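# Trace the printed band on the board with the pen block

## Task

Use the pen block to draw along the full length of the printed band on the board. The centre line of the stroke must stay on the band, because any ink whose centre strays off the band is penalised. Ink appears anywhere the block's nib slides, so only slide it where you mean to draw.

## Robot and tools

Setup. Four i2rt Big YAM arms, arm1 to arm4, stand around a table. Each has a five-fingered right hand and a wrist camera. Table tops are at z=0.720 m. Base positions in metres: arm1 (1.466, 0.172, 0.771); arm2 (-0.372, 1.399, 0.777); arm3 (-1.396, -0.293, 0.764); arm4 (0.403, -1.498, 0.803). Each foot faces along its own +x. A hand reaches about 1.07 m from its joint1 axis. A pen block must be held and slid along the printed band on the board. Lift it clear whenever it travels off the band, because the nib inks wherever it slides.

Frame. There is one scene frame, in metres, with its origin on the floor and +z up. Quaternions are written w, x, y, z. The hand point sits 0.045 m in front of the palm. Its +z runs along the straight fingers, +y points out of the palm, and +x runs across the palm away from the thumb. The printed hand position can be off, more so at long reach. hand_target is the pose the current joint targets would produce.

move. All keys are optional: arm1, arm2, arm3, arm4 (a separate object for each robot) and cameras. Each robot object can hold these fields:
- joints: absolute targets keyed by name. joint1_rad to joint6_rad are in radians, with ranges joint1 -2.879..2.879, joint2 0..3.141, joint3 0..3.019, joint4 -1.692..1.57, joint5 -1.57..1.57, joint6 -2.094..2.094. The hand keys hand_little, hand_ring, hand_middle, hand_index, hand_thumb_bend and hand_thumb_turn are unitless, -1..1, with +1 open/straight (for thumb_turn, +1 is beside the palm). hand_force_limit (-1..1) sets the closing stop force: about 0 N at -1, 10 N at +1, 15 N for the thumb. hand_speed (-0.96..1) runs from nearly still up to full speed at +0.48. Joints move each at its own pace and can swing wide.
- target: seven numbers [x, y, z, qw, qx, qy, qz]. This is an absolute hand-point pose in the scene frame. The hand travels in a straight line to it from hand_target. When target is given, joints may carry only hand keys, or the call is refused.
- speed: top path speed in m/s, 0.002..4.3, default 0.25. Rotation may go up to twice that number in rad/s.
- min_time_s: 0.1..8 s, the shortest time this robot's arm joint motions may take.
All parts of an action start together. Hand paths in one action finish together, are cut off after 10 s, and an action lasts 15 s at most. Paths do not avoid obstacles or other arms. Hands lag, drift off the path and may overshoot, especially with a nearly straight arm. Each step, the commanded pose is clipped to within 100 mm and 20 degrees of the measured hand; the clip widens at higher speed. A move with no action returns the full state and every image.

wait: seconds (0..10) and optional cameras. It commands nothing and returns the state.
zoom_image: camera (one name) and region [x0, y0, x1, y1] in pixels, origin top-left, at most 504 by 504. Only the newest images can be zoomed.
show_instructions: no arguments. It shows the reference page.
finished_scene: optional scene = 1. It is final, so the band must already be fully traced.
Camera names: arm1_cam_wrist to arm4_cam_wrist, cam_high, cam_wide, or "all". An empty list means none. Any unknown name invalidates the call.

Results. "move" lists the robots that received a motion. "pictures" gives the image order. "as last shown" marks an uncommanded robot whose statuses read "not commanded". Status words:
- done: within 1 cm and 2 degrees.
- off_target: resting away from the goal, possibly still pushing.
- time_out: a stop; "on_its_own" shows the target it keeps pushing toward.
- not_followed, "joint command not followed", "pose unreachable": the built-in clearance check held the motion back.
hand_stopped_by gives six words in the order little, ring, middle, index, thumb_bend, thumb_turn: moving, target, force, stalled or fault. The *_load_n values are fingertip forces in N, positive when the finger is pushed open. Joint velocities are in rad/s, and "within noise" means the arm is still. Joint torques are in N m and wrap at ±28 for joints 3 and 4. A MOTOR HOT line warns of heating. An OVER-TEMPERATURE FAULT drops the arm for 30-60 s; afterwards, resend any key marked limit_stop_at_motor_heat. Camera intrinsics and poses come from calibration and carry some error.

Gripping. A finger motor starts only when its target changes by at least 0.002. It stops on reaching the target or the force limit, then locks. Both settings start at a limit of 0 and a speed of -0.8, so raise hand_force_limit before you grip. Use hand_speed -0.94 or slower for a gentle close. With the thumb turned in front of the palm (thumb_turn toward -1), the hand can wrap objects about 0.035-0.065 m thick. A wrist bracket on the little-finger side can strike things. The wrist camera is upright when joint6 is near -1.3.

Avoid. Do not drop the block or let it go while moving. Do not drag ink off the band or press hard into the board. Do not let two robots press or collide, and do not close a hand on another robot's fingers. Keep objects inside the work area. Avoid long stretched-out holds, which heat the motors. A refused call, or a stop during it, cancels the later move, wait and finished_scene calls in the same reply. The scene keeps running while you think.

Each tool is called after "Call:" as name(argument=value, ...) on one line, values as JSON.

Reference images:

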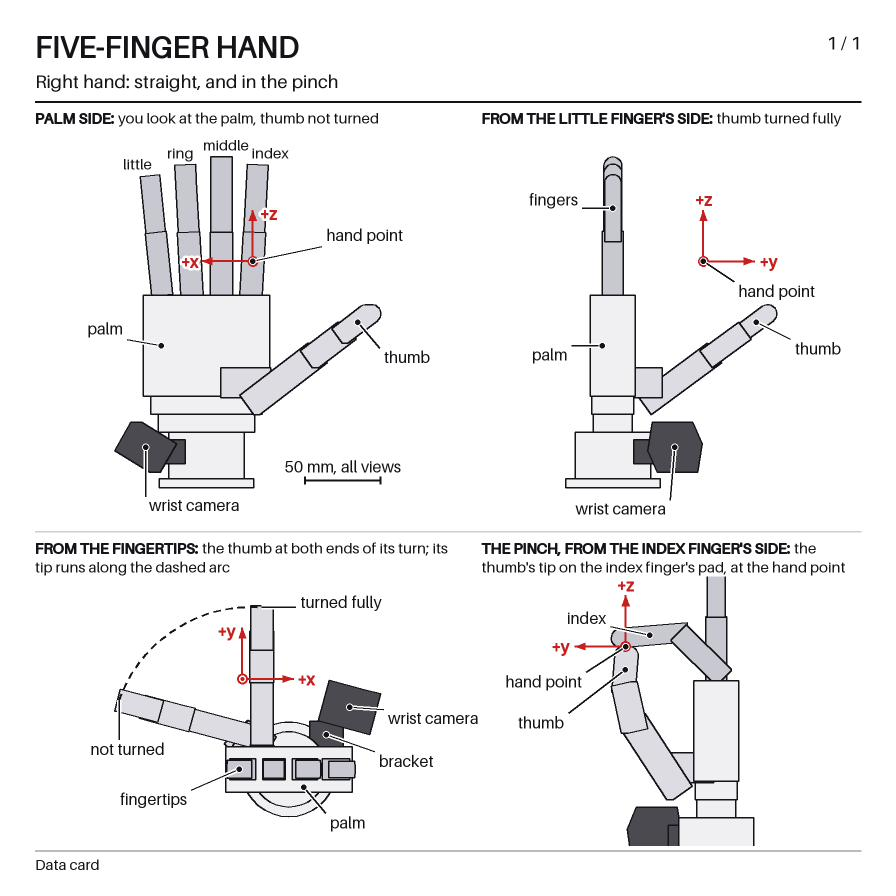

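## Session

Call:
move(cameras=["all"])

Scene clock: 0.00 s.
Joint torques (N m): no reading
Heat: arm1: hottest joint2_rad 31 °C; arm2: hottest joint1_rad 33 °C; arm3: hottest joint2_rad 30 °C; arm4: hottest joint6_rad 33 °C.
Joint velocities: within noise
arm1.joint_positions: joint1_rad=+0.421 joint2_rad=+0.609 joint3_rad=+1.348 joint4_rad=-1.423 joint5_rad=-0.152 joint6_rad=-1.275 hand_little=+1.000 hand_ring=+1.000 hand_middle=+1.000 hand_index=+1.000 hand_thumb_turn=+1.000 hand_thumb_bend=+1.000 hand_force_limit=+0.000 hand_speed=-0.800
arm1.joint_status: not commanded
arm1.hand_stopped_by: target,target,target,target,target,target
arm1.little_load_n: 0.0
arm1.ring_load_n: 0.5
arm1.middle_load_n: 0.0
arm1.index_load_n: 0.0
arm1.thumb_bend_load_n: 0.0
arm1.thumb_turn_load_n: 0.0
arm1.hand: x=+1.2901 y=+0.0533 z=+1.2238 quat_wxyz=(+0.350, +0.202, -0.877, +0.259) (m; scene frame)
arm1.hand_target: x=+1.2901 y=+0.0532 z=+1.2340 quat_wxyz=(+0.360, +0.202, -0.871, +0.264) (m; scene frame)
arm1.hand_status: not commanded
arm2.joint_positions: joint1_rad=+0.310 joint2_rad=+0.640 joint3_rad=+1.317 joint4_rad=-1.347 joint5_rad=-0.279 joint6_rad=-1.007 hand_little=+1.000 hand_ring=+1.000 hand_middle=+1.000 hand_index=+1.000 hand_thumb_turn=+1.000 hand_thumb_bend=+1.000 hand_force_limit=+0.000 hand_speed=-0.800
arm2.joint_status: not commanded
arm2.hand_stopped_by: target,target,target,target,target,target
arm2.little_load_n: 0.0
arm2.ring_load_n: 0.0
arm2.middle_load_n: 0.0
arm2.index_load_n: 0.0
arm2.thumb_bend_load_n: 0.0
arm2.thumb_turn_load_n: 0.0
arm2.hand: x=-0.2121 y=+1.2380 z=+1.2171 quat_wxyz=(-0.054, +0.708, -0.541, +0.451) (m; scene frame)
arm2.hand_target: x=-0.2122 y=+1.2381 z=+1.2264 quat_wxyz=(-0.052, +0.705, -0.536, +0.461) (m; scene frame)
arm2.hand_status: not commanded
arm3.joint_positions: joint1_rad=-0.348 joint2_rad=+0.622 joint3_rad=+1.425 joint4_rad=-1.136 joint5_rad=-0.116 joint6_rad=-1.408 hand_little=+1.000 hand_ring=+1.000 hand_middle=+1.000 hand_index=+1.000 hand_thumb_turn=+1.000 hand_thumb_bend=+1.000 hand_force_limit=+0.000 hand_speed=-0.800
arm3.joint_status: not commanded
arm3.hand_stopped_by: target,target,target,target,target,target
arm3.little_load_n: 0.0
arm3.ring_load_n: 0.0
arm3.middle_load_n: 0.0
arm3.index_load_n: 0.0
arm3.thumb_bend_load_n: 0.0
arm3.thumb_turn_load_n: 0.0
arm3.hand: x=-1.1307 y=-0.2878 z=+1.3179 quat_wxyz=(-0.125, +0.814, +0.020, +0.567) (m; scene frame)
arm3.hand_target: x=-1.1329 y=-0.2879 z=+1.3312 quat_wxyz=(-0.127, +0.806, +0.021, +0.578) (m; scene frame)
arm3.hand_status: not commanded
arm4.joint_positions: joint1_rad=+0.688 joint2_rad=+0.628 joint3_rad=+1.335 joint4_rad=-1.243 joint5_rad=+0.127 joint6_rad=-0.935 hand_little=+1.000 hand_ring=+1.000 hand_middle=+1.000 hand_index=+1.000 hand_thumb_turn=+1.000 hand_thumb_bend=+1.000 hand_force_limit=+0.000 hand_speed=-0.800
arm4.joint_status: not commanded
arm4.hand_stopped_by: target,target,target,target,target,target
arm4.little_load_n: 0.0
arm4.ring_load_n: 0.0
arm4.middle_load_n: 0.0
arm4.index_load_n: 0.0
arm4.thumb_bend_load_n: 0.0
arm4.thumb_turn_load_n: 0.0
arm4.hand: x=+0.2353 y=-1.3110 z=+1.2706 quat_wxyz=(-0.492, +0.529, +0.690, +0.040) (m; scene frame)
arm4.hand_target: x=+0.2357 y=-1.3112 z=+1.2794 quat_wxyz=(-0.501, +0.527, +0.686, +0.039) (m; scene frame)
arm4.hand_status: not commanded
pictures: arm1_cam_wrist, arm2_cam_wrist, arm3_cam_wrist, arm4_cam_wrist, cam_high, cam_wide

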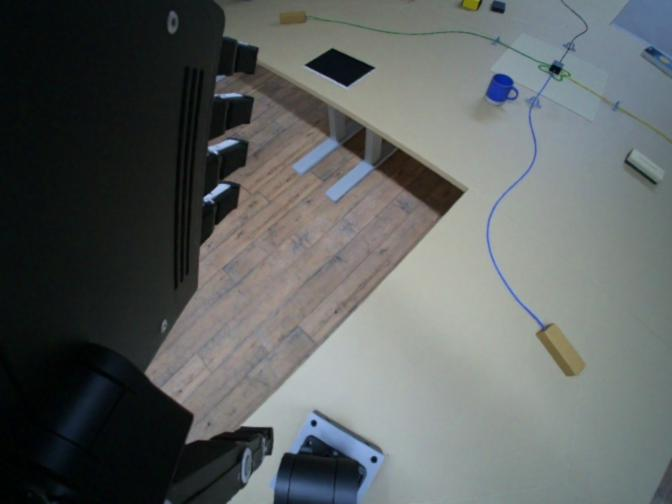

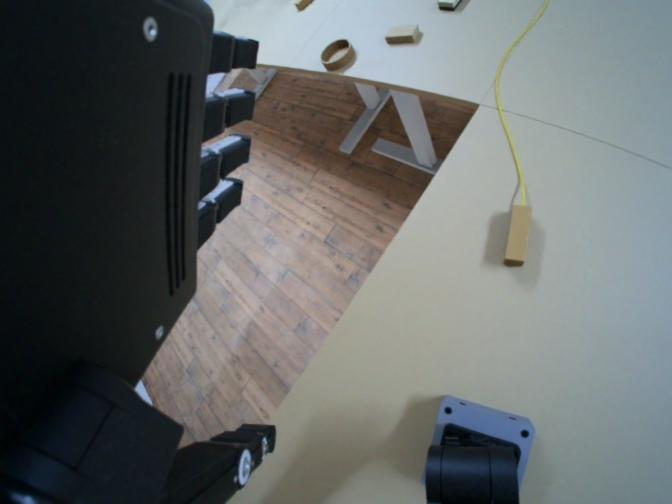

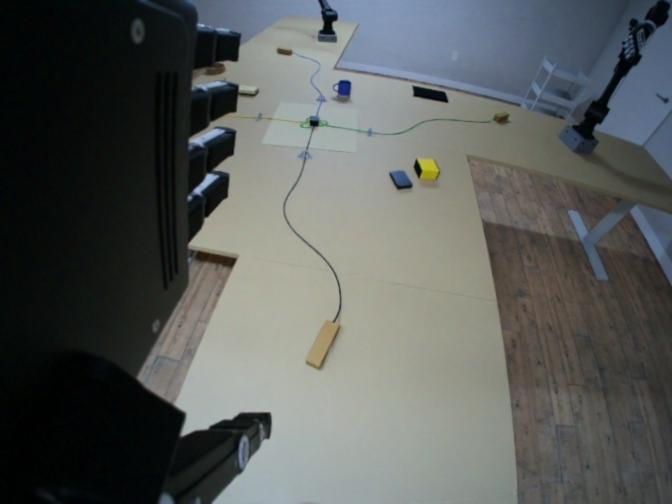

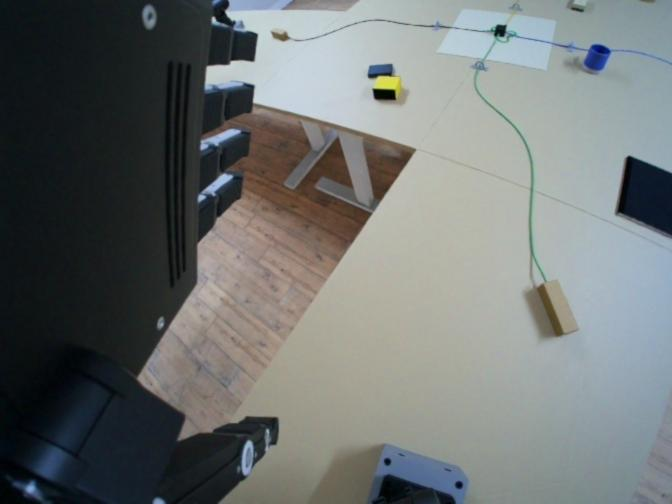

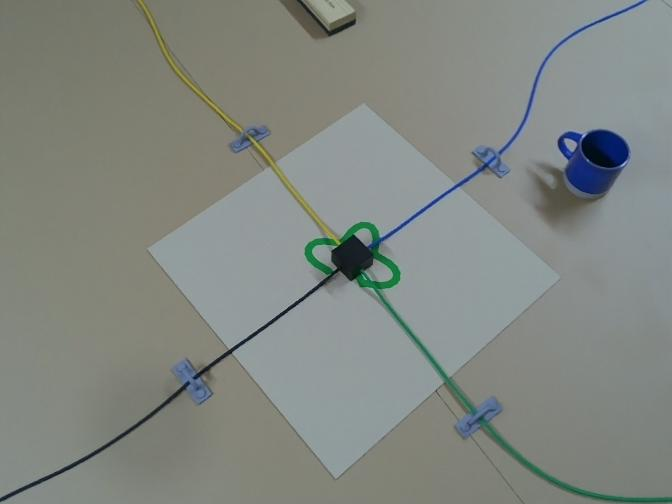

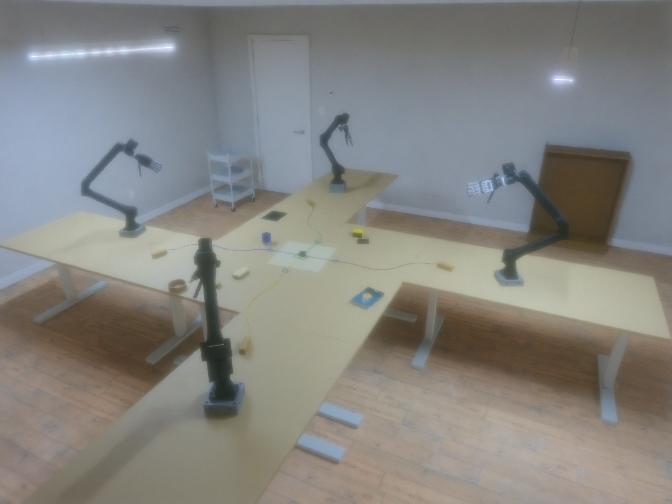

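Call:
zoom_image(camera="cam_high", region=[260, 180, 440, 320])

Call:
zoom_image(camera="cam_high", region=[140, 90, 570, 490])

Call:
show_instructions()

Scaled by 2.800 from the camera's image (finer frame: 960x720).

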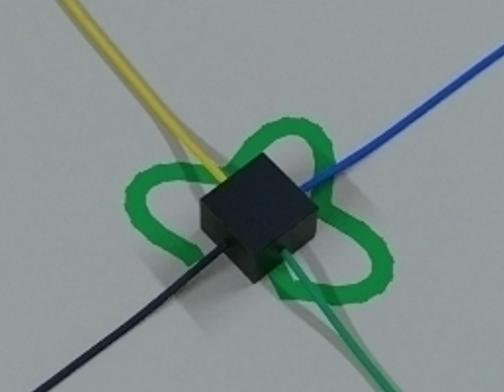

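Scaled by 1.172 from the camera's image (finer frame: 960x720).

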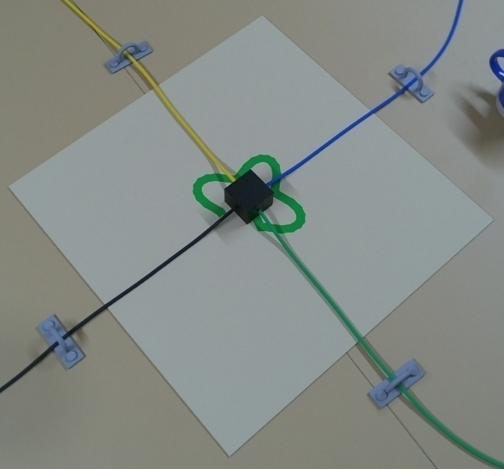

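Reference images for this scene: FIVE-FINGER HAND page 1.

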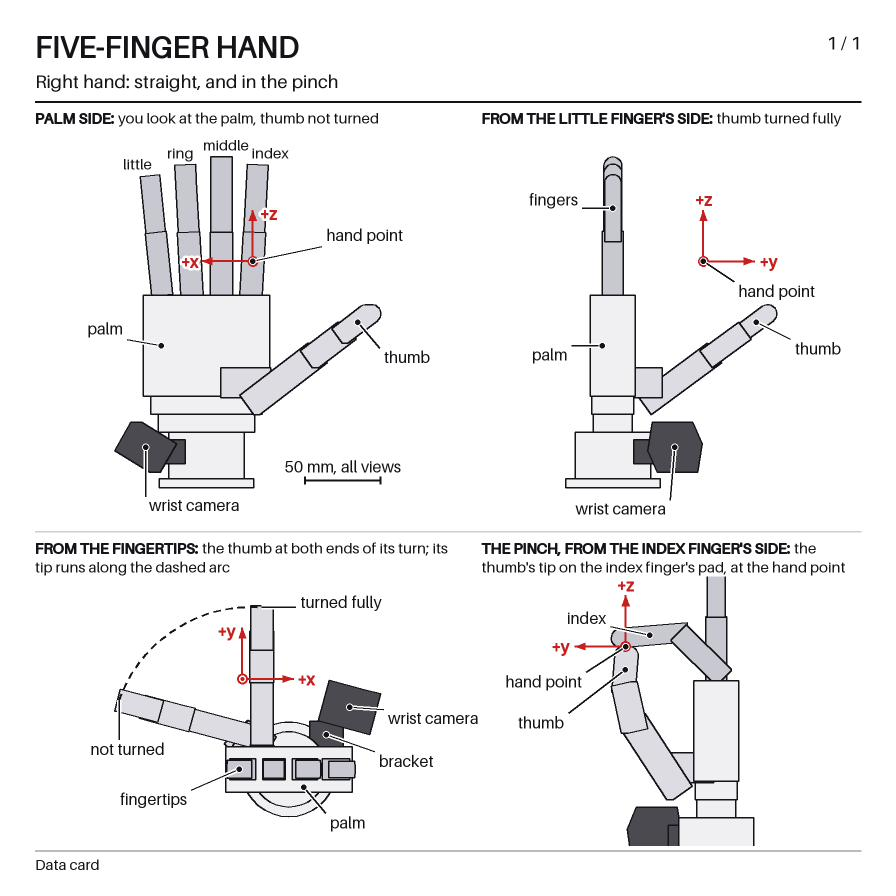

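Call:
zoom_image(camera="arm1_cam_wrist", region=[440, 250, 640, 420])

Call:
zoom_image(camera="arm2_cam_wrist", region=[420, 120, 620, 290])

Call:
zoom_image(camera="arm3_cam_wrist", region=[220, 230, 420, 400])

Call:
zoom_image(camera="arm4_cam_wrist", region=[460, 200, 660, 370])

Scaled by 2.520 from the camera's image (finer frame: 960x720).

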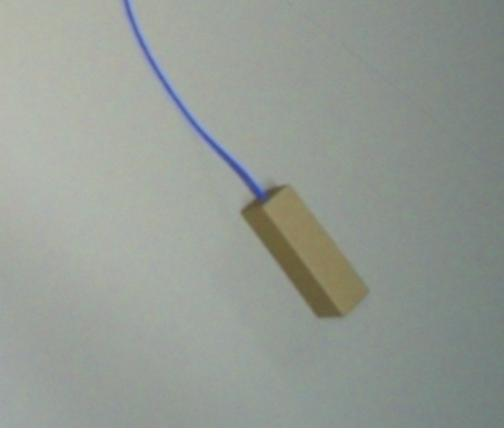

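Scaled by 2.520 from the camera's image (finer frame: 960x720).

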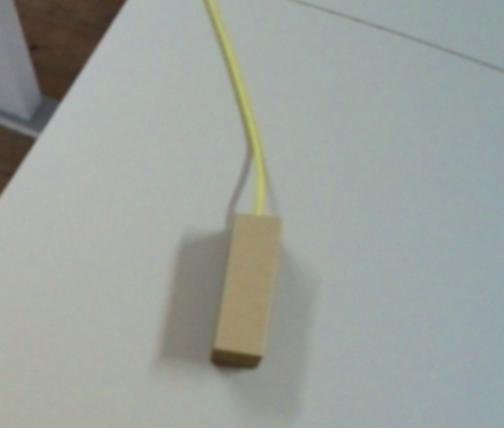

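Scaled by 2.520 from the camera's image (finer frame: 960x720).

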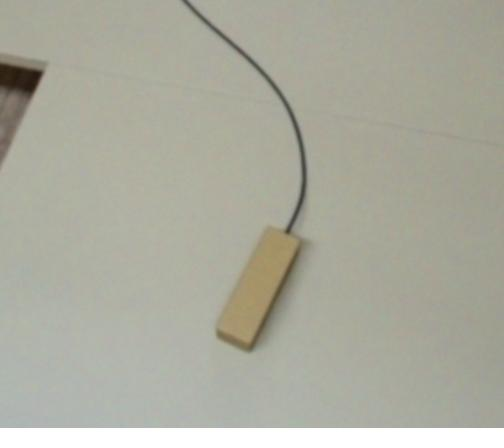

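Scaled by 2.520 from the camera's image (finer frame: 960x720).

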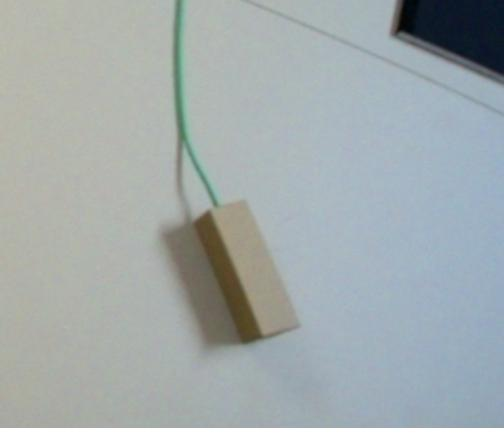

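Call:
zoom_image(camera="cam_high", region=[298, 208, 408, 302])

Scaled by 4.582 from the camera's image (finer frame: 960x720).

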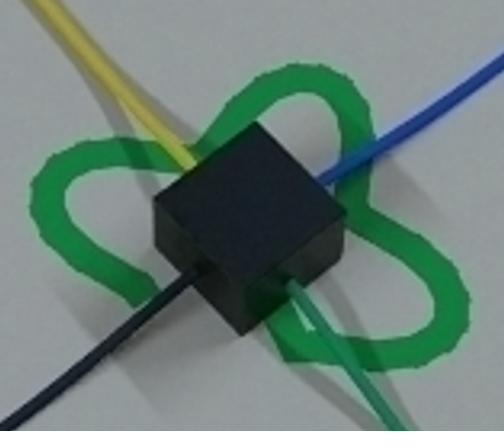

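Call:
zoom_image(camera="cam_high", region=[318, 250, 368, 294])

Scaled by 10.080 from the camera's image (finer frame: 960x720).

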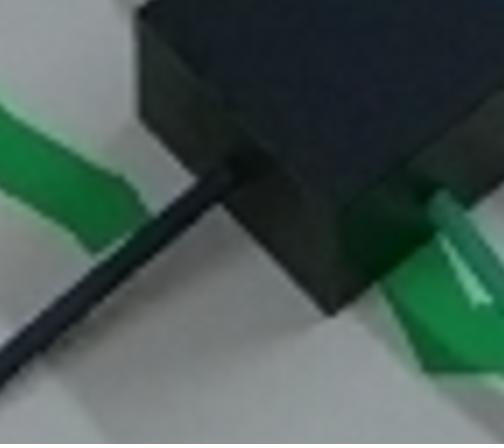

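Call:
move(arm1={"joints": {"joint1_rad": -0.768, "joint2_rad": 1.40, "joint3_rad": 0.845, "joint4_rad": -0.064, "joint5_rad": -0.164, "joint6_rad": -0.12, "hand_speed": -0.5, "hand_index": 0.4, "hand_middle": 0.4, "hand_ring": 0.4, "hand_little": 0.4, "hand_thumb_turn": -1}, "min_time_s": 5}, arm2={"joints": {"joint1_rad": 0.288, "joint2_rad": 1.647, "joint3_rad": 1.136, "joint4_rad": -1.093, "joint5_rad": 0.959, "joint6_rad": 1.61, "hand_speed": -0.5, "hand_index": 0.4, "hand_middle": 0.4, "hand_ring": 0.4, "hand_little": 0.4, "hand_thumb_turn": -1}, "min_time_s": 5}, arm3={"joints": {"joint1_rad": -0.725, "joint2_rad": 1.809, "joint3_rad": 1.367, "joint4_rad": -1.218, "joint5_rad": -0.957, "joint6_rad": -1.68, "hand_speed": -0.5, "hand_index": 0.4, "hand_middle": 0.4, "hand_ring": 0.4, "hand_little": 0.4, "hand_thumb_turn": -1}, "min_time_s": 5}, arm4={"joints": {"joint1_rad": -0.192, "joint2_rad": 1.398, "joint3_rad": 0.765, "joint4_rad": -0.17, "joint5_rad": 0.648, "joint6_rad": 0.56, "hand_speed": -0.5, "hand_index": 0.4, "hand_middle": 0.4, "hand_ring": 0.4, "hand_little": 0.4, "hand_thumb_turn": -1}, "min_time_s": 5}, cameras=["all"])

Scene clock: 478.90 s.
Joint torques (N m): arm1=[2.2 -9.17 7.35 2.99 -0.27 0.03] | arm2=[-2.9 -10.11 7.68 1.13 0.56 0.05] | arm3=[-0.56 -10.81 6.89 -0.16 -0.82 -0.11] | arm4=[0.32 -8.47 7.24 2.29 0.37 0.04]
Heat: arm1: hottest joint3_rad 39 °C; arm2: hottest joint3_rad 39 °C; arm3: hottest joint3_rad 37 °C; arm4: hottest joint3_rad 32 °C.
move: arm1 done; arm2 done; arm3 done; arm4 done
Joint velocities: within noise
arm1.joint_positions: joint1_rad=-0.766 joint2_rad=+1.392 joint3_rad=+0.849 joint4_rad=-0.081 joint5_rad=-0.162 joint6_rad=-0.129 hand_little=+0.400 hand_ring=+0.400 hand_middle=+0.400 hand_index=+0.400 hand_thumb_turn=-1.000 hand_thumb_bend=+1.000 hand_force_limit=+0.000 hand_speed=-0.500
arm1.joint_status: all done
arm1.hand_stopped_by: target,target,target,target,target,target
arm1.little_load_n: 0.0
arm1.ring_load_n: 0.0
arm1.middle_load_n: 0.0
arm1.index_load_n: 0.0
arm1.thumb_bend_load_n: 0.0
arm1.thumb_turn_load_n: 0.0
arm1.hand: x=+0.9842 y=+0.3827 z=+0.8882 quat_wxyz=(+0.376, -0.714, -0.525, +0.271)
arm1.hand_target: x=+0.9826 y=+0.3837 z=+0.8856 quat_wxyz=(+0.377, -0.715, -0.521, +0.274)
arm1.hand_status: not commanded
arm2.joint_positions: joint1_rad=+0.300 joint2_rad=+1.637 joint3_rad=+1.141 joint4_rad=-1.104 joint5_rad=+0.956 joint6_rad=+1.602 hand_little=+0.400 hand_ring=+0.400 hand_middle=+0.400 hand_index=+0.400 hand_thumb_turn=-1.000 hand_thumb_bend=+1.000 hand_force_limit=+0.000 hand_speed=-0.500
arm2.joint_status: all done
arm2.hand_stopped_by: target,target,target,target,target,target
arm2.little_load_n: 0.0
arm2.ring_load_n: 0.0
arm2.middle_load_n: 0.0
arm2.index_load_n: 0.0
arm2.thumb_bend_load_n: 0.0
arm2.thumb_turn_load_n: 0.0
arm2.hand: x=-0.1691 y=+0.9516 z=+0.8704 quat_wxyz=(+0.198, -0.391, -0.797, +0.416)
arm2.hand_target: x=-0.1750 y=+0.9484 z=+0.8650 quat_wxyz=(+0.201, -0.398, -0.793, +0.416)
arm2.hand_status: not commanded
arm3.joint_positions: joint1_rad=-0.720 joint2_rad=+1.816 joint3_rad=+1.367 joint4_rad=-1.206 joint5_rad=-0.954 joint6_rad=-1.667 hand_little=+0.400 hand_ring=+0.400 hand_middle=+0.400 hand_index=+0.400 hand_thumb_turn=-1.000 hand_thumb_bend=+1.000 hand_force_limit=+0.000 hand_speed=-0.500
arm3.joint_status: all done
arm3.hand_stopped_by: target,target,target,target,target,target
arm3.little_load_n: 0.0
arm3.ring_load_n: 0.0
arm3.middle_load_n: 0.0
arm3.index_load_n: 0.0
arm3.thumb_bend_load_n: 0.0
arm3.thumb_turn_load_n: 0.5
arm3.hand: x=-0.9023 y=-0.2926 z=+0.8456 quat_wxyz=(-0.454, +0.886, -0.087, +0.043)
arm3.hand_target: x=-0.9039 y=-0.2944 z=+0.8491 quat_wxyz=(-0.456, +0.885, -0.084, +0.045)
arm3.hand_status: not commanded
arm4.joint_positions: joint1_rad=-0.180 joint2_rad=+1.390 joint3_rad=+0.768 joint4_rad=-0.185 joint5_rad=+0.646 joint6_rad=+0.550 hand_little=+0.400 hand_ring=+0.400 hand_middle=+0.400 hand_index=+0.400 hand_thumb_turn=-1.000 hand_thumb_bend=+1.000 hand_force_limit=+0.000 hand_speed=-0.500
arm4.joint_status: all done
arm4.hand_stopped_by: target,target,target,target,target,target
arm4.little_load_n: 0.0
arm4.ring_load_n: 0.0
arm4.middle_load_n: 0.0
arm4.index_load_n: 0.0
arm4.thumb_bend_load_n: 0.0
arm4.thumb_turn_load_n: 0.0
arm4.hand: x=+0.4211 y=-1.0038 z=+0.8737 quat_wxyz=(-0.423, +0.836, -0.307, +0.166)
arm4.hand_target: x=+0.4269 y=-1.0020 z=+0.8715 quat_wxyz=(-0.426, +0.831, -0.317, +0.166)
arm4.hand_status: not commanded
pictures: arm1_cam_wrist, arm2_cam_wrist, arm3_cam_wrist, arm4_cam_wrist, cam_high, cam_wide
arm1_cam_wrist: T_world_to_cam=[[0.62328, 0.08327, -0.77755, 0.04439], [0.22178, -0.97231, 0.07364, 0.09352], [-0.74989, -0.21834, -0.62449, 1.49531]] pos_world=[1.07292, 0.41373, 0.96144]
arm2_cam_wrist: T_world_to_cam=[[0.27407, 0.55188, -0.7876, 0.20227], [0.94027, -0.32574, 0.09894, 0.38889], [-0.20195, -0.76768, -0.60819, 1.3381]] pos_world=[-0.15086, 1.04228, 0.93464]
arm3_cam_wrist: T_world_to_cam=[[0.1236, -0.65385, -0.74646, 0.54461], [-0.91609, -0.36434, 0.16746, -1.0734], [-0.38146, 0.66312, -0.64402, 0.51306]] pos_world=[-0.85493, -0.37521, 0.9167]
arm4_cam_wrist: T_world_to_cam=[[-0.1713, -0.60391, -0.77843, 0.14463], [-0.98502, 0.12097, 0.12291, 0.42773], [0.01993, 0.78782, -0.61558, 1.43598]] pos_world=[0.41747, -1.0957, 0.94397]

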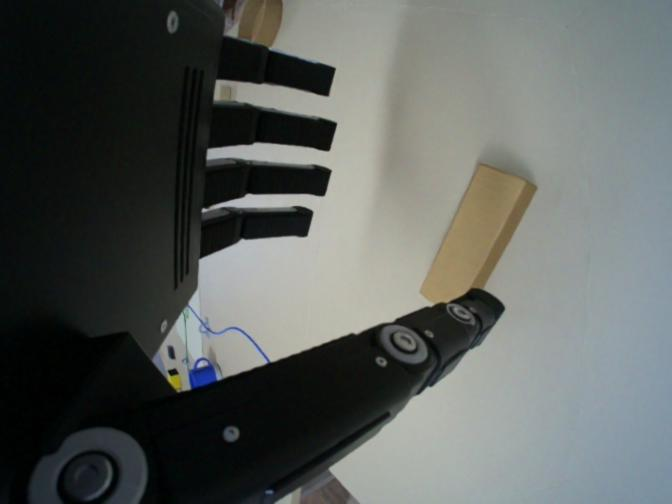

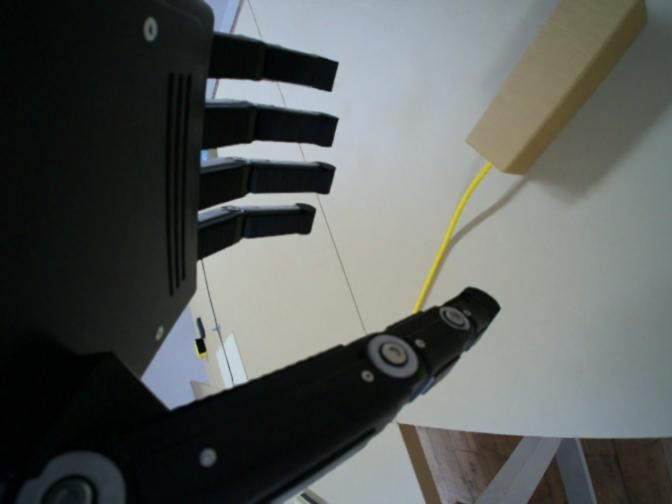

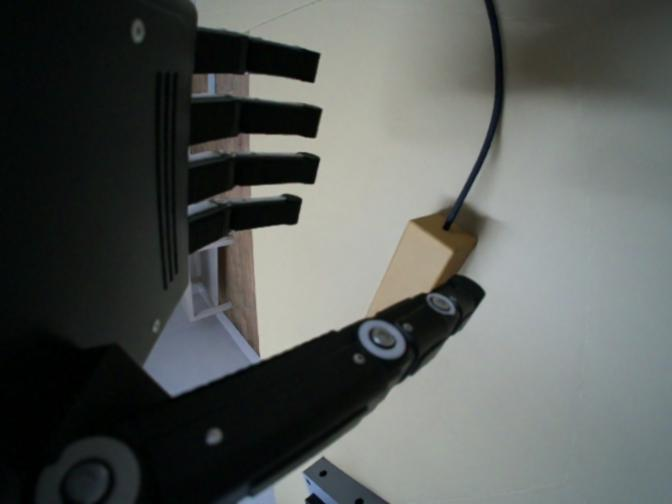

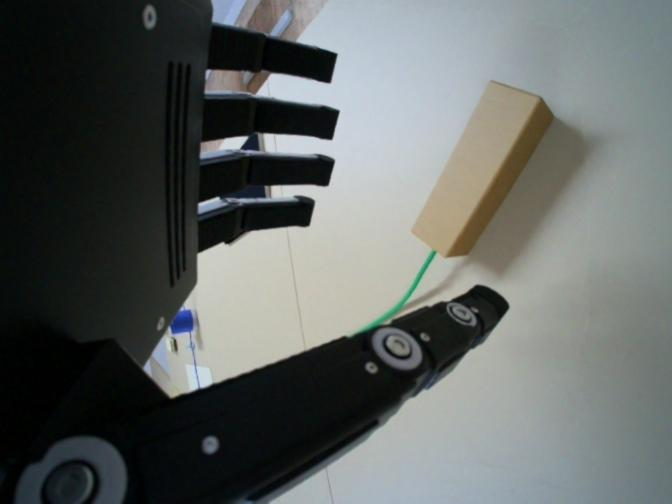

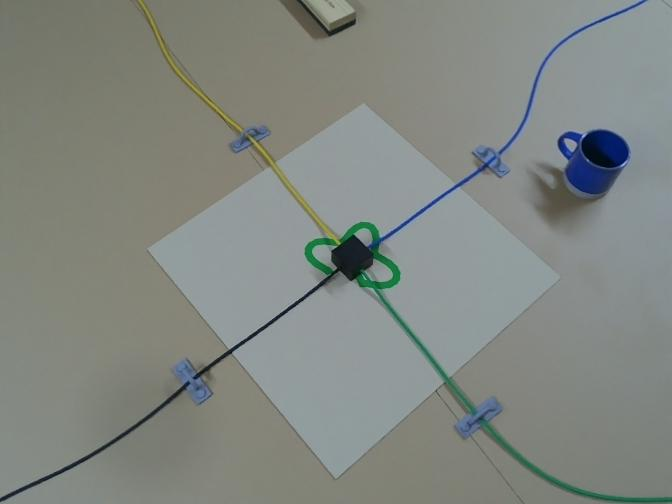

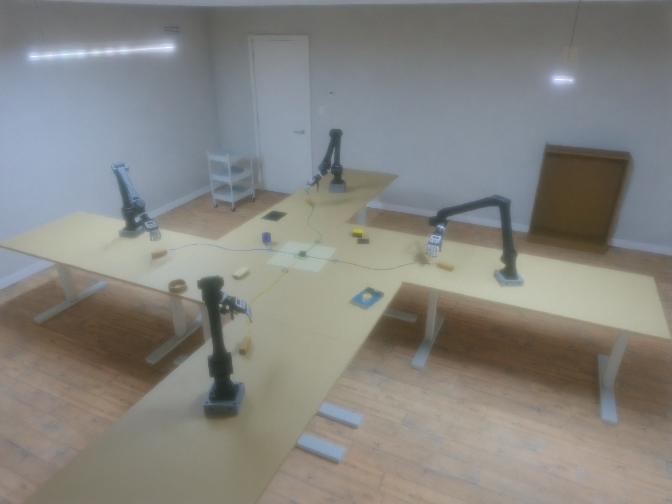

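Call:
zoom_image(camera="arm1_cam_wrist", region=[380, 130, 580, 330])

Call:
zoom_image(camera="arm2_cam_wrist", region=[440, 0, 672, 200])

Call:
zoom_image(camera="arm3_cam_wrist", region=[340, 180, 540, 340])

Call:
zoom_image(camera="arm4_cam_wrist", region=[380, 60, 600, 280])

Scaled by 2.520 from the camera's image (finer frame: 960x720).

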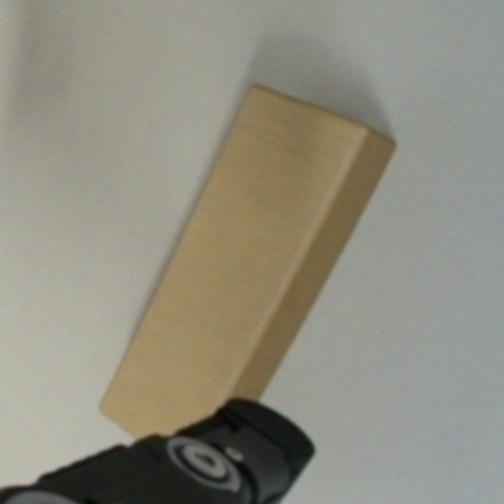

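Scaled by 2.172 from the camera's image (finer frame: 960x720).

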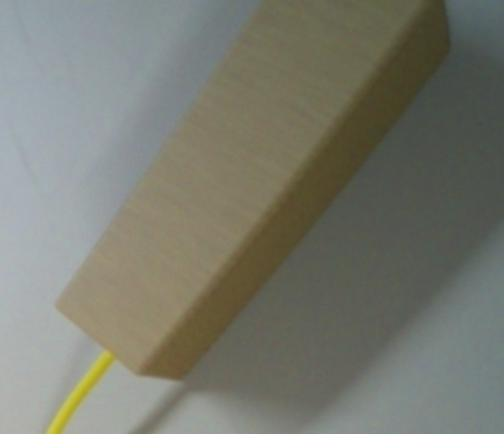

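Scaled by 2.520 from the camera's image (finer frame: 960x720).

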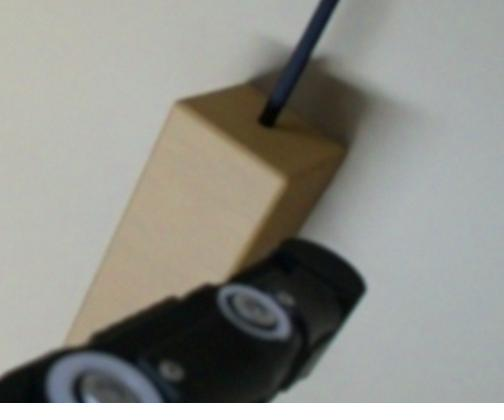

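Scaled by 2.291 from the camera's image (finer frame: 960x720).

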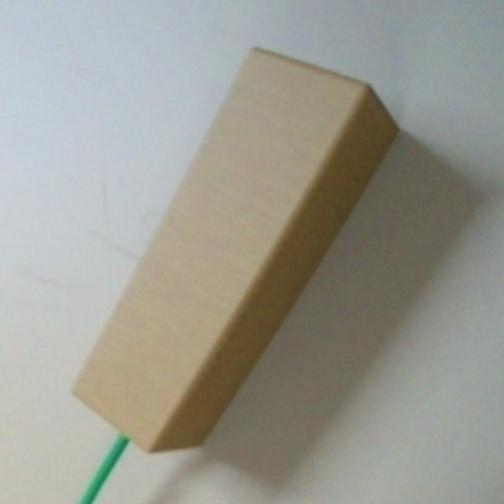

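Call:
zoom_image(camera="cam_wide", region=[190, 270, 320, 400])

Call:
zoom_image(camera="cam_wide", region=[400, 200, 500, 300])

Call:
zoom_image(camera="cam_wide", region=[120, 170, 340, 290])

Scaled by 3.877 from the camera's image (finer frame: 960x720).

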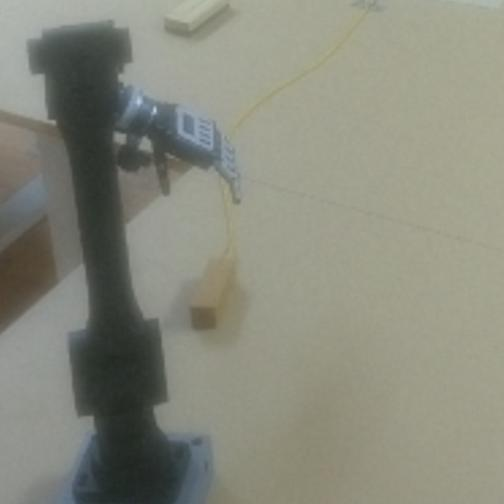

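Scaled by 5.040 from the camera's image (finer frame: 960x720).

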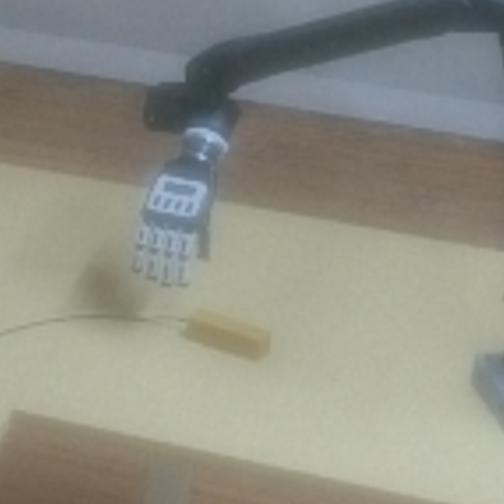

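Scaled by 2.291 from the camera's image (finer frame: 960x720).

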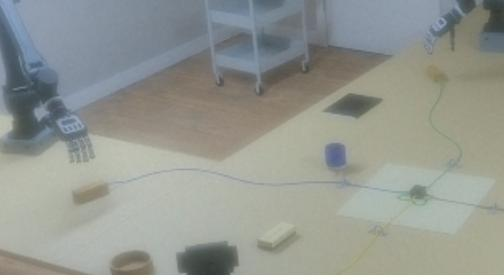

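Call:
move(arm1={"target": [0.9632, 0.3583, 0.805, 0.37357, -0.7176, -0.52138, 0.27141], "speed": 0.15}, arm2={"target": [-0.2291, 1.0103, 0.805, -0.22033, 0.42324, 0.77952, -0.4058], "speed": 0.15}, arm3={"target": [-0.9632, -0.2722, 0.805, 0.45855, -0.88086, 0.10426, -0.05428], "speed": 0.15}, arm4={"target": [0.4409, -0.9878, 0.805, 0.42692, -0.82008, 0.33801, -0.17596], "speed": 0.15}, cameras=["arm1_cam_wrist", "arm2_cam_wrist", "arm3_cam_wrist", "arm4_cam_wrist"])

Scene clock: 592.30 s.
Joint torques (N m): arm1=[2.9 -10.52 6.26 2.97 -0.08 0.03] | arm2=[-2.84 -9.58 6.68 0.84 0.35 0.05] | arm3=[0.09 -9.41 6.11 0.79 -0.82 0.24] | arm4=[-0.03 -9.64 6 2.33 0.39 0.03]
Heat: arm1: hottest joint3_rad 39 °C; arm2: hottest joint3_rad 36 °C; arm3: hottest joint3_rad 35 °C; arm4: hottest joint1_rad 31 °C.
move: arm1 done; arm2 done; arm3 done; arm4 done
Joint velocities: within noise
arm1.joint_positions: joint1_rad=-0.699 joint2_rad=+1.565 joint3_rad=+0.773 joint4_rad=+0.162 joint5_rad=-0.101 joint6_rad=-0.084 hand_little=+0.400 hand_ring=+0.400 hand_middle=+0.400 hand_index=+0.400 hand_thumb_turn=-1.000 hand_thumb_bend=+1.000 hand_force_limit=+0.000 hand_speed=-0.500
arm1.joint_status: not commanded
arm1.hand_stopped_by: target,target,target,target,target,target
arm1.little_load_n: 0.5
arm1.ring_load_n: 0.0
arm1.middle_load_n: 0.0
arm1.index_load_n: 0.5
arm1.thumb_bend_load_n: 0.0
arm1.thumb_turn_load_n: 0.0
arm1.hand: x=+0.9661 y=+0.3617 z=+0.8064 quat_wxyz=(+0.372, -0.719, -0.523, +0.267)
arm1.hand_target: x=+0.9633 y=+0.3582 z=+0.8050 quat_wxyz=(+0.373, -0.718, -0.521, +0.271)
arm1.hand_status: done (0.005 m and 0.5 deg from the pose sent, 0.089 m and 0.7 deg at the start)
arm2.joint_positions: joint1_rad=+0.294 joint2_rad=+1.605 joint3_rad=+0.882 joint4_rad=-1.003 joint5_rad=+0.957 joint6_rad=+1.716 hand_little=+0.400 hand_ring=+0.400 hand_middle=+0.400 hand_index=+0.400 hand_thumb_turn=-1.000 hand_thumb_bend=+1.000 hand_force_limit=+0.000 hand_speed=-0.500
arm2.joint_status: not commanded
arm2.hand_stopped_by: target,target,target,target,target,target
arm2.little_load_n: 0.0
arm2.ring_load_n: 0.0
arm2.middle_load_n: 0.0
arm2.index_load_n: 0.0
arm2.thumb_bend_load_n: 0.0
arm2.thumb_turn_load_n: 0.0
arm2.hand: x=-0.2262 y=+1.0140 z=+0.8022 quat_wxyz=(+0.227, -0.411, -0.785, +0.404)
arm2.hand_target: x=-0.2291 y=+1.0103 z=+0.8050 quat_wxyz=(+0.220, -0.423, -0.779, +0.406)
arm2.hand_status: done (0.006 m and 1.7 deg from the pose sent, 0.106 m and 5.1 deg at the start)
arm3.joint_positions: joint1_rad=-0.720 joint2_rad=+1.721 joint3_rad=+1.081 joint4_rad=-0.979 joint5_rad=-0.965 joint6_rad=-1.603 hand_little=+0.400 hand_ring=+0.400 hand_middle=+0.400 hand_index=+0.400 hand_thumb_turn=-1.000 hand_thumb_bend=+1.000 hand_force_limit=+0.000 hand_speed=-0.500
arm3.joint_status: not commanded
arm3.hand_stopped_by: target,target,target,target,target,target
arm3.little_load_n: 0.0
arm3.ring_load_n: 0.0
arm3.middle_load_n: 0.0
arm3.index_load_n: 0.0
arm3.thumb_bend_load_n: 0.0
arm3.thumb_turn_load_n: 0.0
arm3.hand: x=-0.9667 y=-0.2736 z=+0.7978 quat_wxyz=(-0.459, +0.881, -0.107, +0.045)
arm3.hand_target: x=-0.9632 y=-0.2722 z=+0.8050 quat_wxyz=(-0.459, +0.881, -0.104, +0.054)
arm3.hand_status: done (0.008 m and 1.1 deg from the pose sent, 0.076 m and 2.5 deg at the start)
arm4.joint_positions: joint1_rad=-0.200 joint2_rad=+1.577 joint3_rad=+0.738 joint4_rad=+0.030 joint5_rad=+0.667 joint6_rad=+0.570 hand_little=+0.400 hand_ring=+0.400 hand_middle=+0.400 hand_index=+0.400 hand_thumb_turn=-1.000 hand_thumb_bend=+1.000 hand_force_limit=+0.000 hand_speed=-0.500
arm4.joint_status: not commanded
arm4.hand_stopped_by: target,target,target,target,target,target
arm4.little_load_n: 0.0
arm4.ring_load_n: 0.0
arm4.middle_load_n: -0.5
arm4.index_load_n: 0.0
arm4.thumb_bend_load_n: 0.0
arm4.thumb_turn_load_n: 0.0
arm4.hand: x=+0.4328 y=-0.9886 z=+0.8071 quat_wxyz=(-0.425, +0.826, -0.327, +0.175)
arm4.hand_target: x=+0.4409 y=-0.9879 z=+0.8051 quat_wxyz=(-0.427, +0.820, -0.338, +0.176)
arm4.hand_status: done (0.008 m and 1.5 deg from the pose sent, 0.073 m and 4.2 deg at the start)
arm1_cam_wrist: T_world_to_cam=[[0.63197, 0.07282, -0.77156, -0.01562], [0.21249, -0.9737, 0.08215, 0.08574], [-0.74529, -0.21587, -0.63083, 1.42583]] pos_world=[1.05431, 0.39241, 0.88036]
arm2_cam_wrist: T_world_to_cam=[[0.29366, 0.54879, -0.78268, 0.13338], [0.91657, -0.39412, 0.06756, 0.5588], [-0.27139, -0.73722, -0.61875, 1.29489]] pos_world=[-0.19992, 1.10166, 0.86785]
arm3_cam_wrist: T_world_to_cam=[[0.08903, -0.64796, -0.75645, 0.50555], [-0.92687, -0.33196, 0.17527, -1.12527], [-0.36468, 0.68553, -0.63013, 0.45645]] pos_world=[-0.92153, -0.35889, 0.86727]
arm4_cam_wrist: T_world_to_cam=[[-0.19618, -0.58589, -0.78629, 0.13898], [-0.97883, 0.16467, 0.12152, 0.48724], [0.05828, 0.79349, -0.60579, 1.36382]] pos_world=[0.4247, -1.08098, 0.87625]

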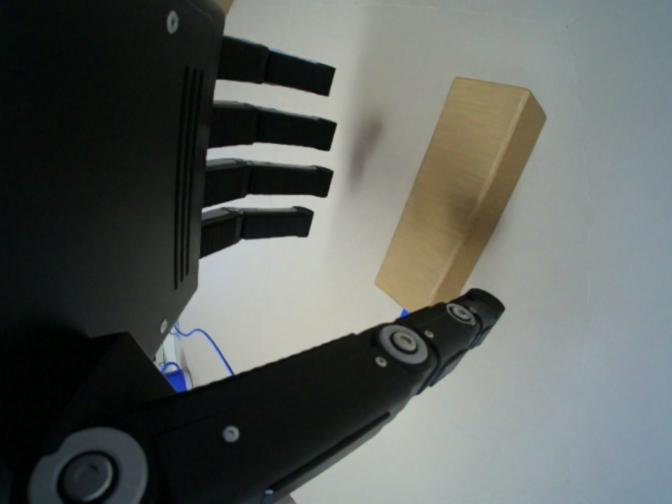

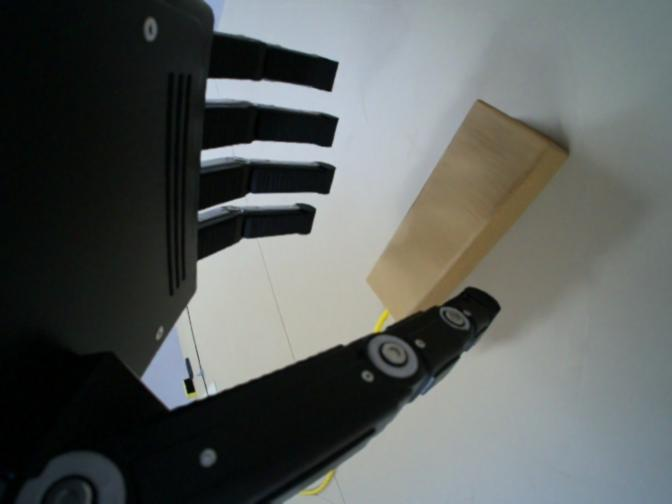

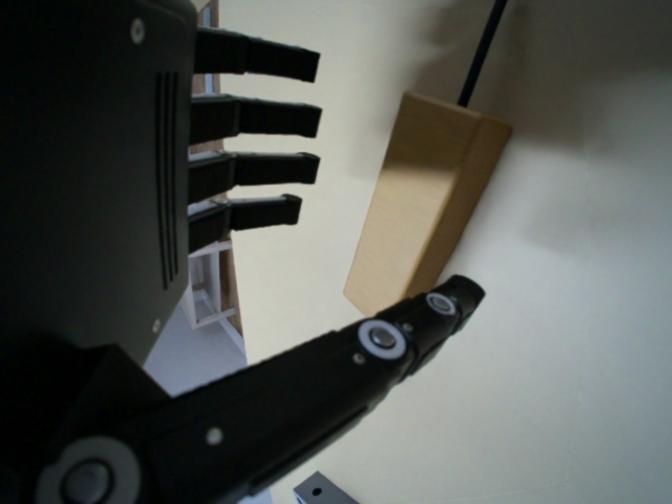

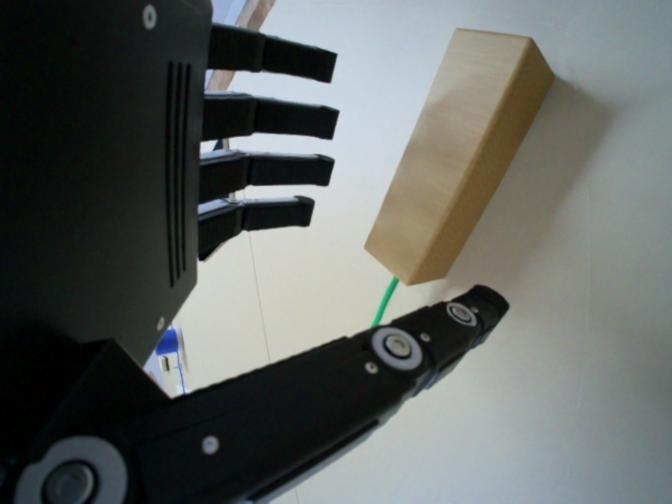

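Call:
zoom_image(camera="arm2_cam_wrist", region=[350, 80, 590, 320])

Call:
zoom_image(camera="arm3_cam_wrist", region=[320, 80, 560, 320])

Call:
zoom_image(camera="arm4_cam_wrist", region=[340, 20, 600, 280])

Scaled by 2.100 from the camera's image (finer frame: 960x720).

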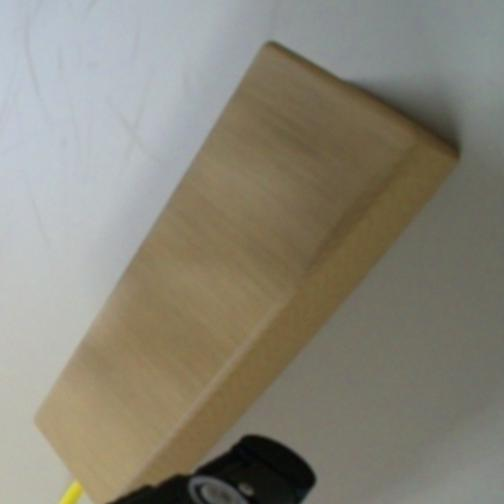

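Scaled by 2.100 from the camera's image (finer frame: 960x720).

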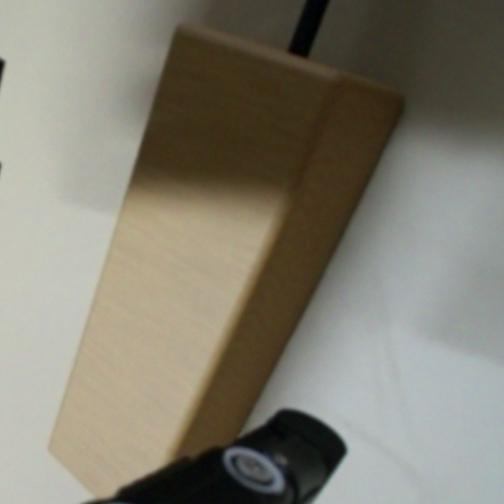

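Scaled by 1.938 from the camera's image (finer frame: 960x720).

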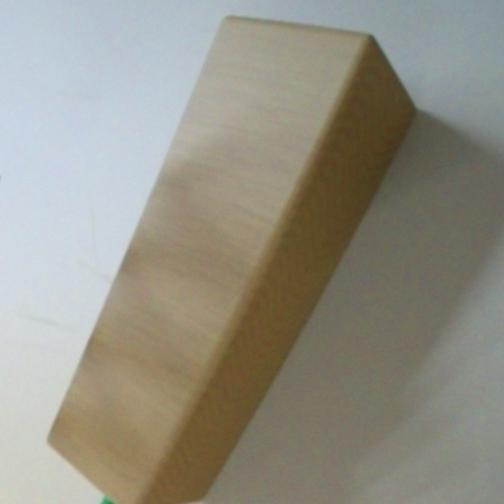

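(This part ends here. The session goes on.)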